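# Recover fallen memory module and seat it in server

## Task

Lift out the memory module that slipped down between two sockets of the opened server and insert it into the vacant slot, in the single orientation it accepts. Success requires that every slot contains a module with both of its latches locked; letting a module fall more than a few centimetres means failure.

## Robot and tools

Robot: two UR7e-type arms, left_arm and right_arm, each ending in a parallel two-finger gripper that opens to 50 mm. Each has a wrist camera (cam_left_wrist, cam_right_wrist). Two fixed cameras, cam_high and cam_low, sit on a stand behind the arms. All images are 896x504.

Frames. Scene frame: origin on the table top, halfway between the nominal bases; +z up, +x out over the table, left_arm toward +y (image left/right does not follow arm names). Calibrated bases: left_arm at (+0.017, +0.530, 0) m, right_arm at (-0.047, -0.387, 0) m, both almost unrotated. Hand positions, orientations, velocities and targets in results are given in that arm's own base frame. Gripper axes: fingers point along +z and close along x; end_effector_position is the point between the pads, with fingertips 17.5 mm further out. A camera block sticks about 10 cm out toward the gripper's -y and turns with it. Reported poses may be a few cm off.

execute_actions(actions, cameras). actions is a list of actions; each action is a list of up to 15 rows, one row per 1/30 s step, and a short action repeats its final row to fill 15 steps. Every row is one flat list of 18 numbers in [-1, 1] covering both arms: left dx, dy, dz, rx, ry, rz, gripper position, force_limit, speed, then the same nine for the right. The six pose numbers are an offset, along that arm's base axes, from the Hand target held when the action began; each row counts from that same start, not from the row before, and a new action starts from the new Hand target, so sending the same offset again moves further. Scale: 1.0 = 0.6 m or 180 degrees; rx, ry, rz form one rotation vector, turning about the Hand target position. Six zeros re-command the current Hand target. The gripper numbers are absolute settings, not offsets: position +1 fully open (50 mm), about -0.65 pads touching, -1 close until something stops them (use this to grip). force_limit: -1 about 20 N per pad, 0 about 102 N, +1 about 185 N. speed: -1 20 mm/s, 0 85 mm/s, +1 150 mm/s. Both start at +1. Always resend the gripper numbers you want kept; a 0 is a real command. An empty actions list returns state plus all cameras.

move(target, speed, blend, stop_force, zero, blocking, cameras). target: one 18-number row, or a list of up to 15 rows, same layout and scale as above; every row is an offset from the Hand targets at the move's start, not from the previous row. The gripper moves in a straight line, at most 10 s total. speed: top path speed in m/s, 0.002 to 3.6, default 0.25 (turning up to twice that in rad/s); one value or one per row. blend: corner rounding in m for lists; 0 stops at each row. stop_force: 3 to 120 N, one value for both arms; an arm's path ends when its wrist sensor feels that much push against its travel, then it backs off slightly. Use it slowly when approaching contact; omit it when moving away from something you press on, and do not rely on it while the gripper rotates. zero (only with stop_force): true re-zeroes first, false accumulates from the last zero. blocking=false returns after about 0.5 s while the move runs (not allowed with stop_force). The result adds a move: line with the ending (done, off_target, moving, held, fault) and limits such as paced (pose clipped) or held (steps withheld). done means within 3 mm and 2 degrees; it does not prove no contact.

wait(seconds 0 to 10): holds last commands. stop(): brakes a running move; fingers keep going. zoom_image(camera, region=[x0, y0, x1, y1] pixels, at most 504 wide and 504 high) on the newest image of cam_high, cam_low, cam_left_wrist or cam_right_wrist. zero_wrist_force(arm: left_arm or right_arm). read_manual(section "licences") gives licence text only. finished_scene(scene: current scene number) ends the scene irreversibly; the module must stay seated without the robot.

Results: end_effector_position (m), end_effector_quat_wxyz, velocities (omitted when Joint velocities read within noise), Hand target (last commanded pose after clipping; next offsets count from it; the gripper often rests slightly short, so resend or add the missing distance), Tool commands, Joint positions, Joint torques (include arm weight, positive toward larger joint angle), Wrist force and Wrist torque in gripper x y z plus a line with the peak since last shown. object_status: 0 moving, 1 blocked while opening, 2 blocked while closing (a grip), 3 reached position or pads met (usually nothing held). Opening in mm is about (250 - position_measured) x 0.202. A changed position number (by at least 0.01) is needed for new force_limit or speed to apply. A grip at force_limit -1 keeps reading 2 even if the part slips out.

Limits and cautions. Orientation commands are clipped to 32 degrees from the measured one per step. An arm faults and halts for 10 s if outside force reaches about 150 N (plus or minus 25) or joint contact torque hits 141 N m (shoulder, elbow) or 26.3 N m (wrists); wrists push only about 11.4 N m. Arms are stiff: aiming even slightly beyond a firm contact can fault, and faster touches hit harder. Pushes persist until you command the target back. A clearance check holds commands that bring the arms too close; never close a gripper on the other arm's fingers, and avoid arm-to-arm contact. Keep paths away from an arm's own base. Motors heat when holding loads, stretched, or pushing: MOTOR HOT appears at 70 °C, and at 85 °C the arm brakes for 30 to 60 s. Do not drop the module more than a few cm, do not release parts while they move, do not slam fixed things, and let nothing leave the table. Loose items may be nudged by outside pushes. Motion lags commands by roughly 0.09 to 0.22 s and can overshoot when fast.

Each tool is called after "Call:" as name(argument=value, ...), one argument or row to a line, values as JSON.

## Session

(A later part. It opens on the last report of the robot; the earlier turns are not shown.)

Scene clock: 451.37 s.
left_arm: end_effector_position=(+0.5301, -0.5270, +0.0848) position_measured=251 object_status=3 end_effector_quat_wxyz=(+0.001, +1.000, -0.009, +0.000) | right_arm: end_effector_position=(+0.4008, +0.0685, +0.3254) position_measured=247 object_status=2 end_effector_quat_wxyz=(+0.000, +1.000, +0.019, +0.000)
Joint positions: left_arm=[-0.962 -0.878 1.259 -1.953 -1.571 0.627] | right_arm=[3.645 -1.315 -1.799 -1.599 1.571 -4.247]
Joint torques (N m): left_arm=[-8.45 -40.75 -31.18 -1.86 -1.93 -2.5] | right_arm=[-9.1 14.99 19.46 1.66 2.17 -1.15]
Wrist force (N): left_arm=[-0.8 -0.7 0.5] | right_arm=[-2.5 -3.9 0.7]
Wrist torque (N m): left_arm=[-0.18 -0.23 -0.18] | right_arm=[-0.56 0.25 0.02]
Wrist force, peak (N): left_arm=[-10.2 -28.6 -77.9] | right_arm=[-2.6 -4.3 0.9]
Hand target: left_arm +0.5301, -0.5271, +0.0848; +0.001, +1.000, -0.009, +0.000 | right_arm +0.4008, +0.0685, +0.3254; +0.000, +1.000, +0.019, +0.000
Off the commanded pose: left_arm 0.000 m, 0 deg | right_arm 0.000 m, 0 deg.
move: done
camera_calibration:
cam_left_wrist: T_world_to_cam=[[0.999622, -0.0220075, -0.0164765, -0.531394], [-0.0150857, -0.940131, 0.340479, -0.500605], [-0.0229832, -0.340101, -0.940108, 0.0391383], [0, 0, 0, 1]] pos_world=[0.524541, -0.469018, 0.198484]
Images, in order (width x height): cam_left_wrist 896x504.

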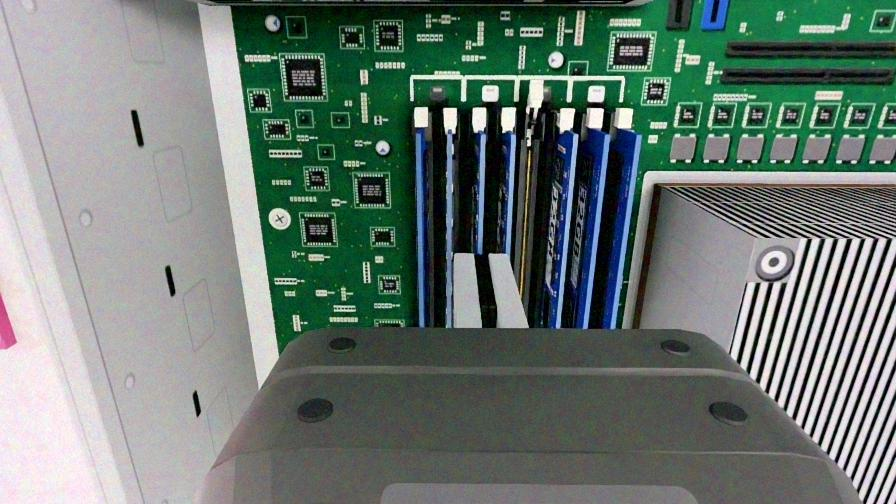

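Call:
move(
  target=[0.014,-0.115,0,0,0,0,-1,-0.7,-0.8,0,0,0,0,0,0,-1,-0.7,-0.8],
  speed=0.1,
)

Call:
move(
  target=[0,0,-0.04,0,0,0,-1,-0.7,-0.8,0,0,0,0,0,0,-1,-0.7,-0.8],
  speed=0.008,
  stop_force=75,
)

Call:
move(
  target=[
    [0,0,0.15,0,0,0,-1,-0.7,-0.8,0,0,0,0,0,0,-1,-0.7,-0.8],
    [-0.2,0.6,0.4,0,0,0,-1,-0.7,-0.8,0,0,0,0,0,0,-1,-0.7,-0.8],
  ],
  speed=0.2,
)

Call:
move(
  target=[
    [0,0,0,0,0,0,-1,-0.7,-0.8,0.4,0.5,-0.1,0,0,0,-1,-0.7,-0.8],
    [0,0,0,0,0,0,-1,-0.7,-0.8,0.4,0.55,-0.35,0,0,0,-1,-0.7,-0.8],
  ],
  speed=0.12,
  cameras=["cam_right_wrist"],
)

Call:
zoom_image(
  camera="cam_right_wrist",
  region=[370, 0, 580, 330],
)

Scene clock: 455.43 s.
left_arm: end_effector_position=(+0.5385, -0.5960, +0.0848) position_measured=251 object_status=3 end_effector_quat_wxyz=(+0.001, +1.000, -0.009, +0.000) | right_arm: end_effector_position=(+0.4008, +0.0685, +0.3254) position_measured=247 object_status=2 end_effector_quat_wxyz=(+0.000, +1.000, +0.019, +0.000)
Joint positions: left_arm=[-1.003 -0.739 1.01 -1.843 -1.571 0.586] | right_arm=[3.645 -1.315 -1.799 -1.599 1.571 -4.247]
Joint torques (N m): left_arm=[-8.93 -47.82 -29.82 -1.4 -1.29 -2.63] | right_arm=[-8.63 14.68 17.94 1.65 2.21 -1.1]
Wrist force (N): left_arm=[-0.6 -1.1 0.3] | right_arm=[-2.4 -4.0 0.7]
Wrist torque (N m): left_arm=[-0.25 -0.25 -0.19] | right_arm=[-0.57 0.24 0.01]
Wrist force, peak (N): left_arm=[-0.8 -2.0 0.4] | right_arm=[-2.2 -4.5 0.8]
Hand target: left_arm +0.5385, -0.5961, +0.0848; +0.001, +1.000, -0.009, +0.000 | right_arm +0.4008, +0.0685, +0.3254; +0.000, +1.000, +0.019, +0.000
Off the commanded pose: left_arm 0.000 m, 0 deg | right_arm 0.000 m, 0 deg.
move: done

Scene clock: 458.83 s.
left_arm: end_effector_position=(+0.5386, -0.5962, +0.0699) position_measured=251 object_status=3 end_effector_quat_wxyz=(+0.001, +1.000, -0.009, +0.001) | right_arm: end_effector_position=(+0.4008, +0.0685, +0.3254) position_measured=247 object_status=2 end_effector_quat_wxyz=(+0.000, +1.000, +0.019, +0.000)
Joint positions: left_arm=[-1.003 -0.727 1.028 -1.874 -1.571 0.586] | right_arm=[3.645 -1.315 -1.799 -1.599 1.571 -4.247]
Joint torques (N m): left_arm=[-8.77 -17.39 -4.58 -0.92 -1.55 -2.54] | right_arm=[-8.75 14.78 19.53 1.76 2.14 -0.78]
Wrist force (N): left_arm=[-5.4 -30.4 -75.4] | right_arm=[-2.3 -4.0 1.1]
Wrist torque (N m): left_arm=[-0.33 -0.30 -0.20] | right_arm=[-0.57 0.22 0.01]
Wrist force, peak (N): left_arm=[-6.2 -32.0 -84.5] | right_arm=[-2.6 -4.2 0.8]
Hand target: left_arm +0.5386, -0.5962, +0.0700; +0.001, +1.000, -0.009, +0.001 (not the last commanded pose) | right_arm +0.4008, +0.0685, +0.3254; +0.000, +1.000, +0.019, +0.000
Off the commanded pose: left_arm 0.009 m, 0 deg | right_arm 0.000 m, 0 deg.
move: contact (left_arm)

Scene clock: 462.57 s.
left_arm: end_effector_position=(+0.4187, -0.2364, +0.3098) position_measured=251 object_status=3 end_effector_quat_wxyz=(+0.001, +1.000, -0.009, +0.001) | right_arm: end_effector_position=(+0.4008, +0.0685, +0.3254) position_measured=247 object_status=2 end_effector_quat_wxyz=(+0.000, +1.000, +0.019, +0.000)
Joint positions: left_arm=[-0.795 -1.642 1.687 -1.618 -1.571 0.794] | right_arm=[3.645 -1.315 -1.799 -1.599 1.571 -4.247]
Joint torques (N m): left_arm=[10.19 -37.43 -18.4 -1.73 -1.87 2.68] | right_arm=[-8.05 14.64 19.14 1.45 1.94 -0.55]
Wrist force (N): left_arm=[-0.4 -1.9 0.3] | right_arm=[-2.0 -4.0 0.8]
Wrist torque (N m): left_arm=[-0.35 -0.30 -0.32] | right_arm=[-0.57 0.17 0.02]
Wrist force, peak (N): left_arm=[-4.9 -30.0 -75.0] | right_arm=[-2.6 -4.1 1.1]
Hand target: left_arm +0.4186, -0.2362, +0.3100; +0.001, +1.000, -0.009, +0.001 | right_arm +0.4008, +0.0685, +0.3254; +0.000, +1.000, +0.019, +0.000
Off the commanded pose: left_arm 0.000 m, 0 deg | right_arm 0.000 m, 0 deg.
move: done

Scene clock: 468.20 s.
left_arm: end_effector_position=(+0.4186, -0.2362, +0.3100) position_measured=251 object_status=3 end_effector_quat_wxyz=(+0.001, +1.000, -0.009, +0.001) | right_arm: end_effector_position=(+0.6408, +0.3985, +0.1156) position_measured=247 object_status=2 end_effector_quat_wxyz=(+0.000, +1.000, +0.019, +0.000)
Joint positions: left_arm=[-0.795 -1.642 1.687 -1.618 -1.571 0.794] | right_arm=[3.876 -2.255 -1.189 -1.268 1.571 -4.016]
Joint torques (N m): left_arm=[10.34 -36.81 -19.16 -1.84 -1.68 2.67] | right_arm=[12.56 43.94 16.28 4.81 -1.6 2.28]
Wrist force (N): left_arm=[-0.4 -1.4 0.1] | right_arm=[-2.9 -4.1 0.9]
Wrist torque (N m): left_arm=[-0.28 -0.32 -0.31] | right_arm=[-0.57 0.31 -0.05]
Wrist force, peak (N): left_arm=[-0.4 -1.8 0.8] | right_arm=[-2.9 -4.7 1.9]
Hand target: left_arm +0.4186, -0.2362, +0.3100; +0.001, +1.000, -0.009, +0.001 | right_arm +0.6408, +0.3985, +0.1154; +0.000, +1.000, +0.019, +0.000
Off the commanded pose: left_arm 0.000 m, 0 deg | right_arm 0.000 m, 0 deg.
move: done
camera_calibration:
cam_right_wrist: T_world_to_cam=[[0.998254, 0.0581714, 0.0102481, -0.661038], [0.0507619, -0.933594, 0.354719, 0.311182], [0.030202, -0.353579, -0.934917, 0.359184], [0, 0, 0, 1]] pos_world=[0.63324, 0.455971, 0.232199]
Images, in order (width x height): cam_right_wrist 896x504.

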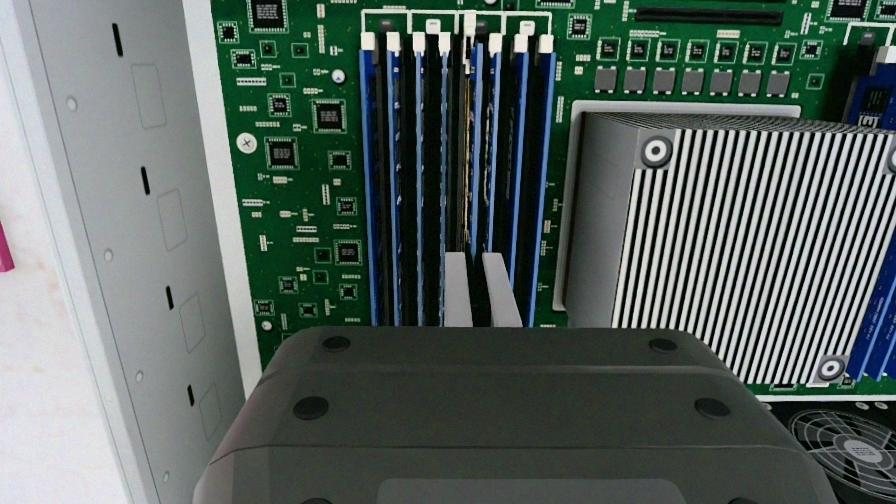

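Scaled by 1.527 from the camera's 896x504 image, which has a finer 1280x720 frame.

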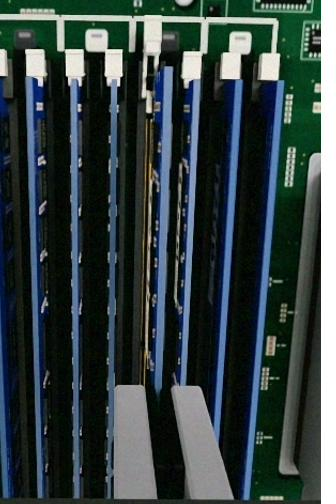

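Call:
move(
  target=[0,0,0,0,0,0,-1,-0.7,-0.8, 0,0,-0.071,0,0,0,-1,-0.7,-0.8],
  speed=0.012,
  stop_force=7,
  cameras=["cam_right_wrist","cam_low"],
)

Scene clock: 479.70 s.
left_arm: end_effector_position=(+0.4186, -0.2362, +0.3100) position_measured=251 object_status=3 end_effector_quat_wxyz=(+0.001, +1.000, -0.009, +0.001) | right_arm: end_effector_position=(+0.6408, +0.3986, +0.0731) position_measured=247 object_status=2 end_effector_quat_wxyz=(+0.000, +1.000, +0.019, +0.000)
Joint positions: left_arm=[-0.795 -1.642 1.687 -1.618 -1.571 0.794] | right_arm=[3.876 -2.292 -1.241 -1.18 1.571 -4.016]
Joint torques (N m): left_arm=[9.93 -36.29 -19.98 -1.85 -2.02 2.69] | right_arm=[11.63 46.91 19.1 0.99 -1.07 2.15]
Wrist force (N): left_arm=[-0.4 -1.6 0.2] | right_arm=[-3.4 -0.3 -9.9]
Wrist torque (N m): left_arm=[-0.33 -0.30 -0.32] | right_arm=[-0.45 0.32 -0.05]
Wrist force, peak (N): left_arm=[-0.3 -1.9 0.6] | right_arm=[-3.4 -0.3 -9.9]
Hand target: left_arm +0.4186, -0.2362, +0.3100; +0.001, +1.000, -0.009, +0.001 | right_arm +0.6408, +0.3986, +0.0732; +0.000, +1.000, +0.019, +0.000
Off the commanded pose: left_arm 0.000 m, 0 deg | right_arm 0.000 m, 0 deg.
move: contact (right_arm)
camera_calibration:
cam_right_wrist: T_world_to_cam=[[0.998256, 0.0581131, 0.0103766, -0.660702], [0.0506617, -0.933598, 0.354723, 0.326281], [0.0303017, -0.353579, -0.934914, 0.319477], [0, 0, 0, 1]] pos_world=[0.633339, 0.455971, 0.1898]
Images, in order (width x height): cam_low 896x504, cam_right_wrist 896x504.

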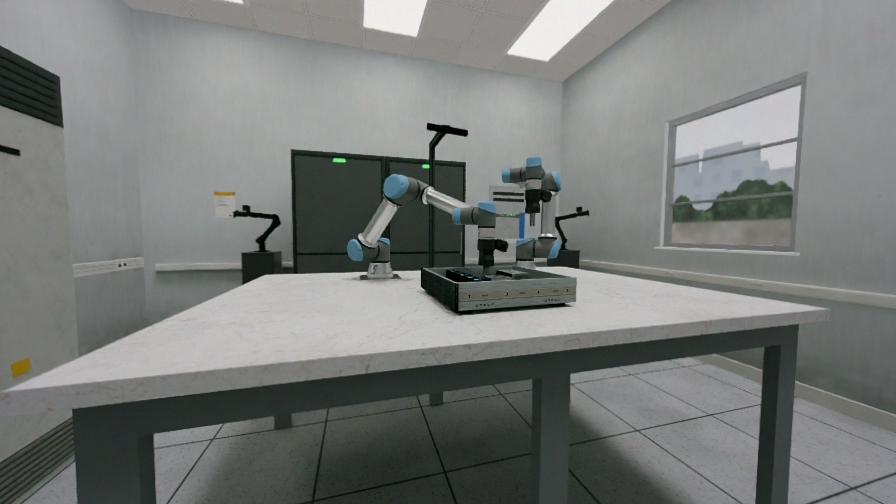

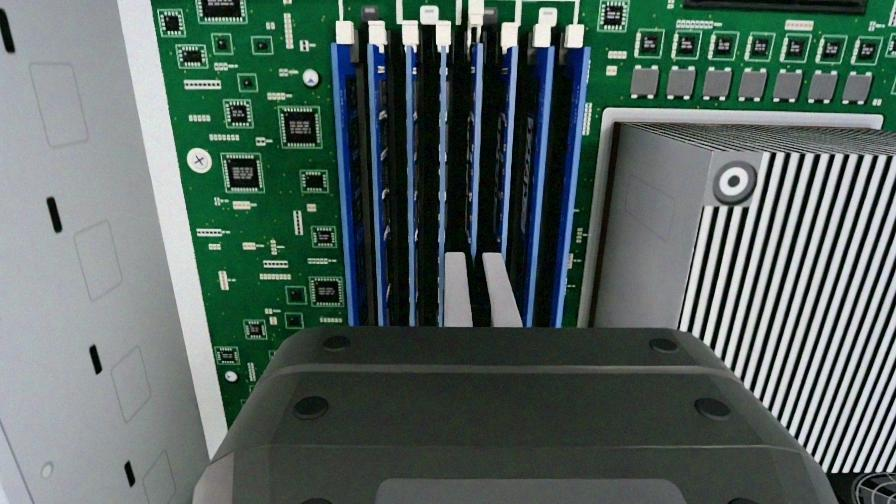

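Call:
execute_actions(
  actions=[
    [[0,0,0,0,0,0,-1,-0.7,-0.8,0,0,0,0,0,0,-0.45,-0.7,-0.9]],
    [[0,0,0,0,0,0,-1,-0.7,-0.8,0,0,0.01,0,0,0,-0.45,-0.7,-0.9]],
    [[0,0,0,0,0,0,-1,-0.7,-0.8,0,0,0.013,0,0,0,-0.45,-0.7,-0.9]],
    [[0,0,0,0,0,0,-1,-0.7,-0.8,0,0,0,0,0,0,-1,-0.7,-0.8]],
  ],
)

Call:
move(
  target=[0,0,0,0,0,0,-1,-0.7,-0.8, 0,0,-0.036,0,0,0,-1,-0.7,-0.8],
  speed=0.01,
  stop_force=88,
)

Scene clock: 484.57 s.
left_arm: end_effector_position=(+0.4186, -0.2362, +0.3100) position_measured=251 object_status=3 end_effector_quat_wxyz=(+0.001, +1.000, -0.009, +0.001) | right_arm: end_effector_position=(+0.6408, +0.3986, +0.0870) position_measured=251 object_status=3 end_effector_quat_wxyz=(+0.000, +1.000, +0.019, +0.000)
Joint positions: left_arm=[-0.795 -1.642 1.687 -1.618 -1.571 0.794] | right_arm=[3.876 -2.279 -1.226 -1.208 1.571 -4.016]
Joint torques (N m): left_arm=[10.46 -36.4 -19.14 -1.82 -1.78 2.58] | right_arm=[10.85 54.72 27.81 0.8 -1.23 2.14]
Wrist force (N): left_arm=[-0.2 -1.5 0.8] | right_arm=[-2.9 -4.1 0.8]
Wrist torque (N m): left_arm=[-0.31 -0.34 -0.33] | right_arm=[-0.59 0.28 -0.06]
Wrist force, peak (N): left_arm=[-0.4 -2.0 0.4] | right_arm=[-2.8 -0.4 -10.1]
Hand target: left_arm +0.4186, -0.2362, +0.3100; +0.001, +1.000, -0.009, +0.001 | right_arm +0.6408, +0.3986, +0.0870; +0.000, +1.000, +0.019, +0.000
Off the commanded pose: left_arm 0.000 m, 0 deg | right_arm 0.000 m, 0 deg.

Scene clock: 487.53 s.
left_arm: end_effector_position=(+0.4186, -0.2362, +0.3100) position_measured=251 object_status=3 end_effector_quat_wxyz=(+0.001, +1.000, -0.009, +0.001) | right_arm: end_effector_position=(+0.6410, +0.3987, +0.0714) position_measured=251 object_status=3 end_effector_quat_wxyz=(+0.000, +1.000, +0.019, +0.000)
Joint positions: left_arm=[-0.795 -1.642 1.687 -1.618 -1.571 0.794] | right_arm=[3.876 -2.293 -1.243 -1.175 1.571 -4.016]
Joint torques (N m): left_arm=[9.54 -35.84 -18.93 -1.67 -1.88 2.35] | right_arm=[8.57 0.35 -0.96 -3.77 3.05 1.91]
Wrist force (N): left_arm=[-0.2 -1.6 0.4] | right_arm=[-5.9 13.0 -85.7]
Wrist torque (N m): left_arm=[-0.32 -0.34 -0.32] | right_arm=[-0.42 0.46 -0.03]
Wrist force, peak (N): left_arm=[-0.6 -1.8 0.6] | right_arm=[-8.1 20.3 -105.7]
Hand target: left_arm +0.4186, -0.2362, +0.3100; +0.001, +1.000, -0.009, +0.001 | right_arm +0.6410, +0.3987, +0.0714; +0.000, +1.000, +0.019, +0.000 (not the last commanded pose)
Off the commanded pose: left_arm 0.000 m, 0 deg | right_arm 0.006 m, 0 deg.
move: contact (right_arm)

Call:
move(
  target=[
    [0,0,0,0,0,0,-1,-0.7,-0.8, 0,0,0.015,0,0,0,-1,-0.7,-0.8],
    [0,0,0,0,0,0,-1,-0.7,-0.8, -0.003,0.078,0.015,0,0,0,-1,-0.7,-0.8],
  ],
  speed=0.04,
)

Call:
move(
  target=[0,0,0,0,0,0,-1,-0.7,-0.8, 0,0,-0.036,0,0,0,-1,-0.7,-0.8],
  speed=0.01,
  stop_force=75,
)

Call:
move(
  target=[
    [0,0,0,0,0,0,-1,-0.7,-0.8, 0,0,0.015,0,0,0,-1,-0.7,-0.8],
    [0,0,0,0,0,0,-1,-0.7,-0.8, 0.006,-0.156,0.015,0,0,0,-1,-0.7,-0.8],
  ],
  speed=0.04,
)

Call:
move(
  target=[0,0,0,0,0,0,-1,-0.7,-0.8, 0,0,-0.036,0,0,0,-1,-0.7,-0.8],
  speed=0.01,
  stop_force=75,
)

Call:
move(
  target=[0,0,0,0,0,0,-1,-0.7,-0.8, 0,0,0.1,0,0,0,-1,-0.7,-0.8],
  speed=0.1,
  cameras=["cam_right_wrist"],
)

Scene clock: 494.67 s.
left_arm: end_effector_position=(+0.4186, -0.2362, +0.3100) position_measured=251 object_status=3 end_effector_quat_wxyz=(+0.001, +1.000, -0.009, +0.001) | right_arm: end_effector_position=(+0.6392, +0.4453, +0.0804) position_measured=251 object_status=3 end_effector_quat_wxyz=(+0.000, +1.000, +0.019, +0.000) end_effector_velocity=(+0.000, +0.002, +0.000) end_effector_angular_velocity=(+0.000, +0.000, +0.000)
Joint positions: left_arm=[-0.795 -1.642 1.687 -1.618 -1.571 0.794] | right_arm=[3.922 -2.343 -1.129 -1.239 1.571 -3.97]
Joint velocities: left_arm=[within noise] | right_arm=[0.002 -0.002 0.005 -0.003 0 0.001]
Joint torques (N m): left_arm=[9.64 -35.89 -19.21 -1.82 -2.01 2.22] | right_arm=[11.54 45.39 28.87 0.79 -1.81 2.29]
Wrist force (N): left_arm=[-0.2 -1.3 0.7] | right_arm=[-2.8 -3.9 0.8]
Wrist torque (N m): left_arm=[-0.26 -0.34 -0.32] | right_arm=[-0.53 0.27 -0.04]
Wrist force, peak (N): left_arm=[-0.4 -1.8 0.5] | right_arm=[-5.9 13.3 -86.5]
Hand target: left_arm +0.4186, -0.2362, +0.3100; +0.001, +1.000, -0.009, +0.001 | right_arm +0.6392, +0.4455, +0.0804; +0.000, +1.000, +0.019, +0.000
Off the commanded pose: left_arm 0.000 m, 0 deg | right_arm 0.000 m, 0 deg.
move: done

Scene clock: 496.93 s.
left_arm: end_effector_position=(+0.4186, -0.2362, +0.3100) position_measured=251 object_status=3 end_effector_quat_wxyz=(+0.001, +1.000, -0.009, +0.001) | right_arm: end_effector_position=(+0.6394, +0.4456, +0.0714) position_measured=251 object_status=3 end_effector_quat_wxyz=(+0.000, +1.000, +0.019, +0.001)
Joint positions: left_arm=[-0.795 -1.642 1.687 -1.618 -1.571 0.794] | right_arm=[3.922 -2.351 -1.139 -1.22 1.571 -3.97]
Joint torques (N m): left_arm=[10.2 -35.37 -19.46 -1.86 -1.88 2.15] | right_arm=[11.05 8 3.73 -1.47 2.28 2.24]
Wrist force (N): left_arm=[-0.5 -1.6 0.9] | right_arm=[-8.3 17.3 -75.6]
Wrist torque (N m): left_arm=[-0.31 -0.28 -0.32] | right_arm=[-0.26 0.21 -0.04]
Wrist force, peak (N): left_arm=[-0.5 -2.0 0.7] | right_arm=[-9.6 21.2 -91.5]
Hand target: left_arm +0.4186, -0.2362, +0.3100; +0.001, +1.000, -0.009, +0.001 | right_arm +0.6394, +0.4456, +0.0714; +0.000, +1.000, +0.019, +0.001 (not the last commanded pose)
Off the commanded pose: left_arm 0.000 m, 0 deg | right_arm 0.013 m, 0 deg.
move: contact (right_arm)

Scene clock: 500.43 s.
left_arm: end_effector_position=(+0.4186, -0.2362, +0.3100) position_measured=251 object_status=3 end_effector_quat_wxyz=(+0.001, +1.000, -0.009, +0.001) | right_arm: end_effector_position=(+0.6429, +0.3522, +0.0804) position_measured=251 object_status=3 end_effector_quat_wxyz=(+0.000, +1.000, +0.019, +0.001)
Joint positions: left_arm=[-0.795 -1.642 1.687 -1.618 -1.571 0.794] | right_arm=[3.826 -2.234 -1.322 -1.154 1.571 -4.066]
Joint torques (N m): left_arm=[8.49 -35.33 -19.38 -1.94 -1.95 2.3] | right_arm=[-9.75 53.24 13.71 4.98 2.36 -2.12]
Wrist force (N): left_arm=[-0.2 -1.6 0.3] | right_arm=[-2.6 -3.9 0.5]
Wrist torque (N m): left_arm=[-0.32 -0.34 -0.31] | right_arm=[-0.56 0.29 0.07]
Wrist force, peak (N): left_arm=[-0.6 -1.7 0.8] | right_arm=[-8.3 17.3 -76.5]
Hand target: left_arm +0.4186, -0.2362, +0.3100; +0.001, +1.000, -0.009, +0.001 | right_arm +0.6430, +0.3520, +0.0804; +0.000, +1.000, +0.019, +0.001
Off the commanded pose: left_arm 0.000 m, 0 deg | right_arm 0.000 m, 0 deg.
move: done

Scene clock: 502.67 s.
left_arm: end_effector_position=(+0.4186, -0.2362, +0.3100) position_measured=251 object_status=3 end_effector_quat_wxyz=(+0.001, +1.000, -0.009, +0.001) | right_arm: end_effector_position=(+0.6431, +0.3520, +0.0716) position_measured=251 object_status=3 end_effector_quat_wxyz=(-0.001, +1.000, +0.019, +0.001)
Joint positions: left_arm=[-0.795 -1.642 1.687 -1.618 -1.571 0.794] | right_arm=[3.825 -2.243 -1.332 -1.135 1.571 -4.066]
Joint torques (N m): left_arm=[9.48 -36.09 -20.15 -1.92 -1.9 2.08] | right_arm=[5.83 7.05 4.97 -0.92 2.25 -1.9]
Wrist force (N): left_arm=[-0.4 -1.5 0.5] | right_arm=[-11.4 17.1 -75.5]
Wrist torque (N m): left_arm=[-0.31 -0.32 -0.33] | right_arm=[-0.36 0.47 0.10]
Wrist force, peak (N): left_arm=[-0.3 -1.9 0.5] | right_arm=[-14.0 23.8 -92.8]
Hand target: left_arm +0.4186, -0.2362, +0.3100; +0.001, +1.000, -0.009, +0.001 | right_arm +0.6431, +0.3520, +0.0716; -0.001, +1.000, +0.019, +0.001 (not the last commanded pose)
Off the commanded pose: left_arm 0.000 m, 0 deg | right_arm 0.013 m, 0 deg.
move: contact (right_arm)

Scene clock: 503.90 s.
left_arm: end_effector_position=(+0.4186, -0.2362, +0.3100) position_measured=251 object_status=3 end_effector_quat_wxyz=(+0.001, +1.000, -0.009, +0.001) | right_arm: end_effector_position=(+0.6431, +0.3520, +0.1315) position_measured=251 object_status=3 end_effector_quat_wxyz=(-0.001, +1.000, +0.019, +0.001)
Joint positions: left_arm=[-0.795 -1.642 1.687 -1.618 -1.571 0.794] | right_arm=[3.825 -2.19 -1.258 -1.262 1.571 -4.066]
Joint torques (N m): left_arm=[8.86 -36.84 -19.63 -1.82 -1.81 2.3] | right_arm=[10.54 53.31 30.1 0.91 -0.96 -1.56]
Wrist force (N): left_arm=[-0.5 -1.6 0.6] | right_arm=[-2.8 -4.1 0.5]
Wrist torque (N m): left_arm=[-0.32 -0.28 -0.32] | right_arm=[-0.59 0.34 0.07]
Wrist force, peak (N): left_arm=[-0.5 -1.8 0.8] | right_arm=[-11.1 16.8 -74.4]
Hand target: left_arm +0.4186, -0.2362, +0.3100; +0.001, +1.000, -0.009, +0.001 | right_arm +0.6431, +0.3520, +0.1316; -0.001, +1.000, +0.019, +0.001
Off the commanded pose: left_arm 0.000 m, 0 deg | right_arm 0.000 m, 0 deg.
move: done
camera_calibration:
cam_right_wrist: T_world_to_cam=[[0.998234, 0.058046, 0.0126202, -0.661106], [0.0498535, -0.934166, 0.353339, 0.262953], [0.0322993, -0.352086, -0.93541, 0.355747], [0, 0, 0, 1]] pos_world=[0.635339, 0.40927, 0.248201]
Images, in order (width x height): cam_right_wrist 896x504.

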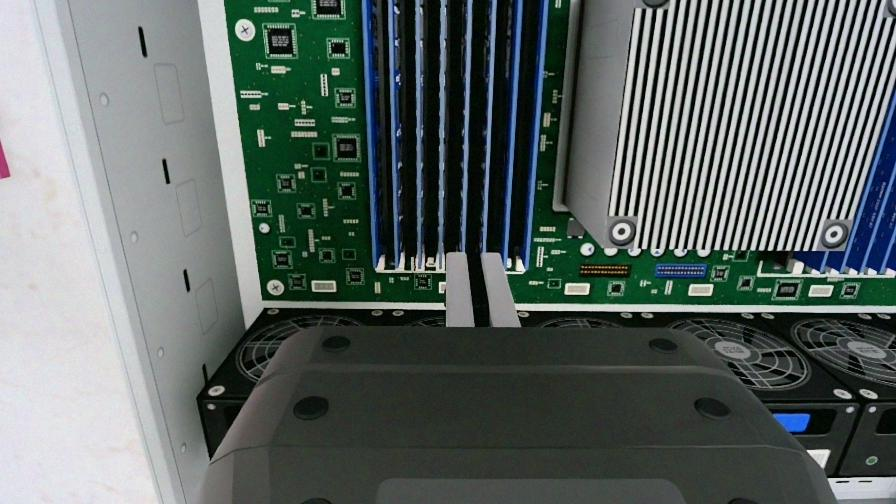

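Call:
move(
  target=[0,0,0,0,0,0,-1,-0.7,-0.8, 0,-0.075,0.0,0,0,0,-1,-0.7,-0.8],
  speed=0.1,
  cameras=["cam_right_wrist"],
)

Call:
zoom_image(
  camera="cam_right_wrist",
  region=[340, 40, 580, 260],
)

Call:
move(
  target=[0,0,0,0,0,0,-1,-0.7,-0.8, 0,0.165,0.0,0,0,0,-1,-0.7,-0.8],
  speed=0.12,
  cameras=["cam_right_wrist"],
)

Call:
zoom_image(
  camera="cam_right_wrist",
  region=[340, 0, 600, 220],
)

Scene clock: 508.97 s.
left_arm: end_effector_position=(+0.4186, -0.2362, +0.3100) position_measured=251 object_status=3 end_effector_quat_wxyz=(+0.001, +1.000, -0.009, +0.001) | right_arm: end_effector_position=(+0.6431, +0.3072, +0.1316) position_measured=251 object_status=3 end_effector_quat_wxyz=(-0.001, +1.000, +0.019, +0.001)
Joint positions: left_arm=[-0.795 -1.642 1.687 -1.618 -1.571 0.794] | right_arm=[3.775 -2.142 -1.337 -1.231 1.571 -4.116]
Joint torques (N m): left_arm=[9.69 -34.87 -19.4 -1.94 -1.75 1.92] | right_arm=[-10.54 50.69 15.14 5.08 2.22 -1.93]
Wrist force (N): left_arm=[-0.2 -1.5 0.3] | right_arm=[-2.5 -3.8 0.6]
Wrist torque (N m): left_arm=[-0.30 -0.33 -0.32] | right_arm=[-0.53 0.28 0.06]
Wrist force, peak (N): left_arm=[-0.7 -1.8 0.1] | right_arm=[-3.0 -5.8 0.3]
Hand target: left_arm +0.4186, -0.2362, +0.3100; +0.001, +1.000, -0.009, +0.001 | right_arm +0.6431, +0.3070, +0.1316; -0.001, +1.000, +0.019, +0.001
Off the commanded pose: left_arm 0.000 m, 0 deg | right_arm 0.000 m, 0 deg.
move: done
camera_calibration:
cam_right_wrist: T_world_to_cam=[[0.998237, 0.0580111, 0.0125267, -0.658472], [0.0498539, -0.934168, 0.353335, 0.221069], [0.0321994, -0.352087, -0.935413, 0.340132], [0, 0, 0, 1]] pos_world=[0.635339, 0.36447, 0.248301]
Images, in order (width x height): cam_right_wrist 896x504.

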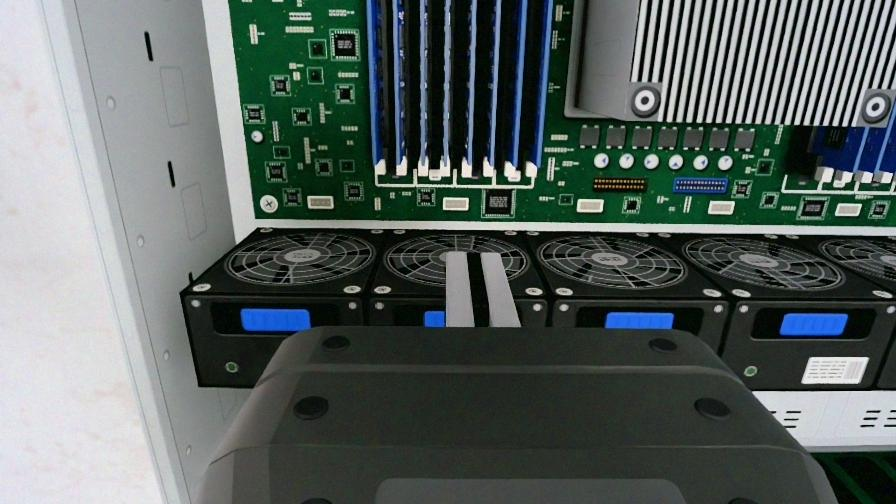

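Scaled by 2.100 from the camera's 896x504 image, which has a finer 1280x720 frame.

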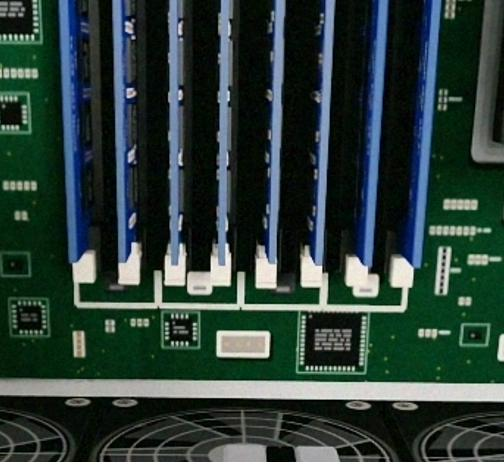

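Scene clock: 510.47 s.
left_arm: end_effector_position=(+0.4186, -0.2362, +0.3100) position_measured=251 object_status=3 end_effector_quat_wxyz=(+0.001, +1.000, -0.009, +0.001) | right_arm: end_effector_position=(+0.6431, +0.4059, +0.1316) position_measured=251 object_status=3 end_effector_quat_wxyz=(-0.001, +1.000, +0.019, +0.001)
Joint positions: left_arm=[-0.795 -1.642 1.687 -1.618 -1.571 0.794] | right_arm=[3.881 -2.257 -1.145 -1.308 1.571 -4.011]
Joint torques (N m): left_arm=[8.51 -35.96 -18.75 -1.98 -1.9 2.1] | right_arm=[13.43 43.79 29.5 1.15 -1.74 2.21]
Wrist force (N): left_arm=[-0.5 -1.6 0.3] | right_arm=[-2.9 -4.4 0.5]
Wrist torque (N m): left_arm=[-0.33 -0.29 -0.32] | right_arm=[-0.63 0.29 -0.05]
Wrist force, peak (N): left_arm=[0.0 -1.9 0.2] | right_arm=[-2.8 -5.3 0.4]
Hand target: left_arm +0.4186, -0.2362, +0.3100; +0.001, +1.000, -0.009, +0.001 | right_arm +0.6431, +0.4060, +0.1316; -0.001, +1.000, +0.019, +0.001
Off the commanded pose: left_arm 0.000 m, 0 deg | right_arm 0.000 m, 0 deg.
move: done
camera_calibration:
cam_right_wrist: T_world_to_cam=[[0.998234, 0.0580455, 0.0126204, -0.664235], [0.0498529, -0.934166, 0.353339, 0.31327], [0.0322993, -0.352086, -0.93541, 0.374818], [0, 0, 0, 1]] pos_world=[0.635339, 0.46317, 0.248301]
Images, in order (width x height): cam_right_wrist 896x504.

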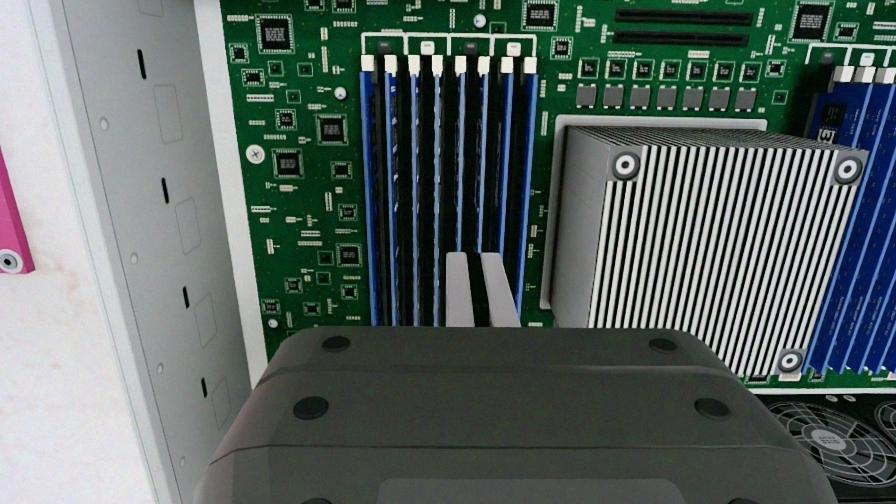

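Scaled by 1.938 from the camera's 896x504 image, which has a finer 1280x720 frame.

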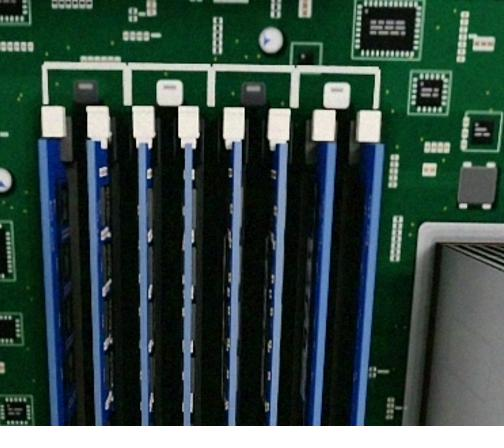

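Call:
move(
  target=[0,0,0,0,0,0,-1,-0.7,-0.8, 0.1,0,0.02,0,0,0,-1,-0.7,-0.8],
  speed=0.12,
  cameras=["cam_right_wrist","cam_high"],
)

Call:
zoom_image(
  camera="cam_right_wrist",
  region=[560, 20, 896, 400],
)

Scene clock: 513.23 s.
left_arm: end_effector_position=(+0.4186, -0.2362, +0.3100) position_measured=251 object_status=3 end_effector_quat_wxyz=(+0.001, +1.000, -0.009, +0.001) | right_arm: end_effector_position=(+0.7031, +0.4060, +0.1436) position_measured=251 object_status=3 end_effector_quat_wxyz=(-0.001, +1.000, +0.019, +0.001)
Joint positions: left_arm=[-0.795 -1.642 1.687 -1.618 -1.571 0.794] | right_arm=[3.83 -2.393 -0.875 -1.442 1.571 -4.061]
Joint torques (N m): left_arm=[8.7 -35.12 -21 -1.96 -1.96 1.95] | right_arm=[-10.43 47.41 30.64 0.93 2.24 -2.25]
Wrist force (N): left_arm=[-0.4 -1.7 0.2] | right_arm=[-2.6 -3.9 0.0]
Wrist torque (N m): left_arm=[-0.33 -0.29 -0.32] | right_arm=[-0.51 0.31 0.04]
Wrist force, peak (N): left_arm=[-0.3 -1.8 0.6] | right_arm=[-3.9 -5.1 0.7]
Hand target: left_arm +0.4186, -0.2362, +0.3100; +0.001, +1.000, -0.009, +0.001 | right_arm +0.7031, +0.4060, +0.1436; -0.001, +1.000, +0.019, +0.001
Off the commanded pose: left_arm 0.000 m, 0 deg | right_arm 0.000 m, 0 deg.
move: done
camera_calibration:
cam_right_wrist: T_world_to_cam=[[0.998231, 0.0580815, 0.0127193, -0.724327], [0.0498546, -0.934197, 0.353256, 0.306167], [0.0324, -0.351997, -0.93544, 0.384037], [0, 0, 0, 1]] pos_world=[0.695339, 0.46327, 0.260301]
Images, in order (width x height): cam_high 896x504, cam_right_wrist 896x504.

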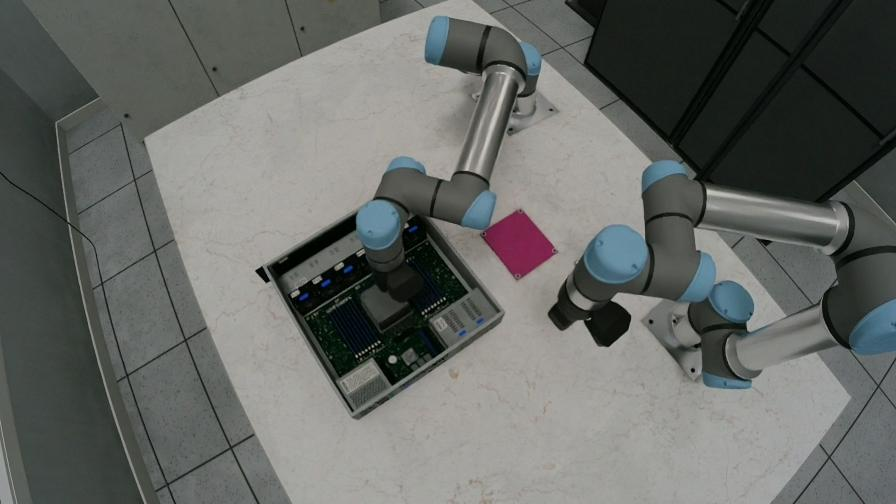

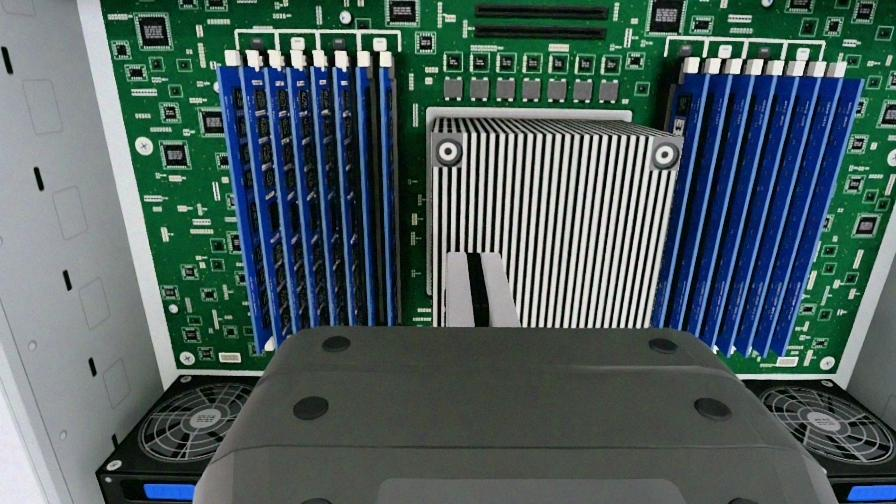

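Scaled by 1.326 from the camera's 896x504 image, which has a finer 1280x720 frame.

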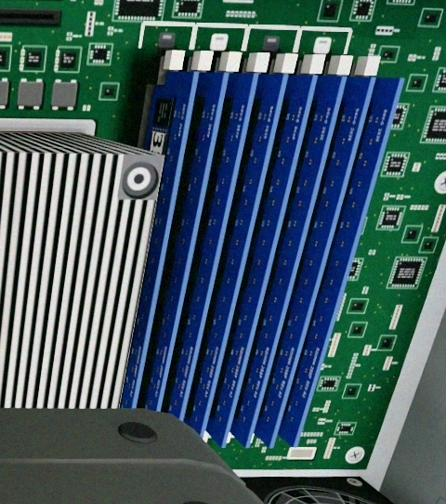

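Call:
move(
  target=[0,0,0,0,0,0,-1,-0.7,-0.8, -0.1,0,0.3,0,0,0,-1,-0.7,-0.8],
  speed=0.2,
)

Call:
finished_scene(
  scene=1,
)

Scene clock: 516.77 s.
left_arm: end_effector_position=(+0.4186, -0.2362, +0.3100) position_measured=251 object_status=3 end_effector_quat_wxyz=(+0.001, +1.000, -0.009, +0.001) | right_arm: end_effector_position=(+0.6432, +0.4060, +0.3235) position_measured=251 object_status=3 end_effector_quat_wxyz=(-0.001, +1.000, +0.019, +0.001)
Joint positions: left_arm=[-0.795 -1.642 1.687 -1.618 -1.571 0.794] | right_arm=[3.881 -2.248 -0.665 -1.796 1.571 -4.011]
Joint torques (N m): left_arm=[8.58 -34.55 -19.41 -1.94 -1.8 1.89] | right_arm=[11.94 42 30.71 0.92 2.26 2.24]
Wrist force (N): left_arm=[-0.4 -1.6 0.4] | right_arm=[-2.4 -4.1 0.7]
Wrist torque (N m): left_arm=[-0.32 -0.30 -0.32] | right_arm=[-0.55 0.24 -0.04]
Wrist force, peak (N): left_arm=[-0.4 -1.9 0.4] | right_arm=[-2.9 -4.2 -0.8]
Hand target: left_arm +0.4186, -0.2362, +0.3100; +0.001, +1.000, -0.009, +0.001 | right_arm +0.6431, +0.4060, +0.3236; -0.001, +1.000, +0.019, +0.001
Off the commanded pose: left_arm 0.000 m, 0 deg | right_arm 0.000 m, 0 deg.
move: done

The scene is finished: the task was done.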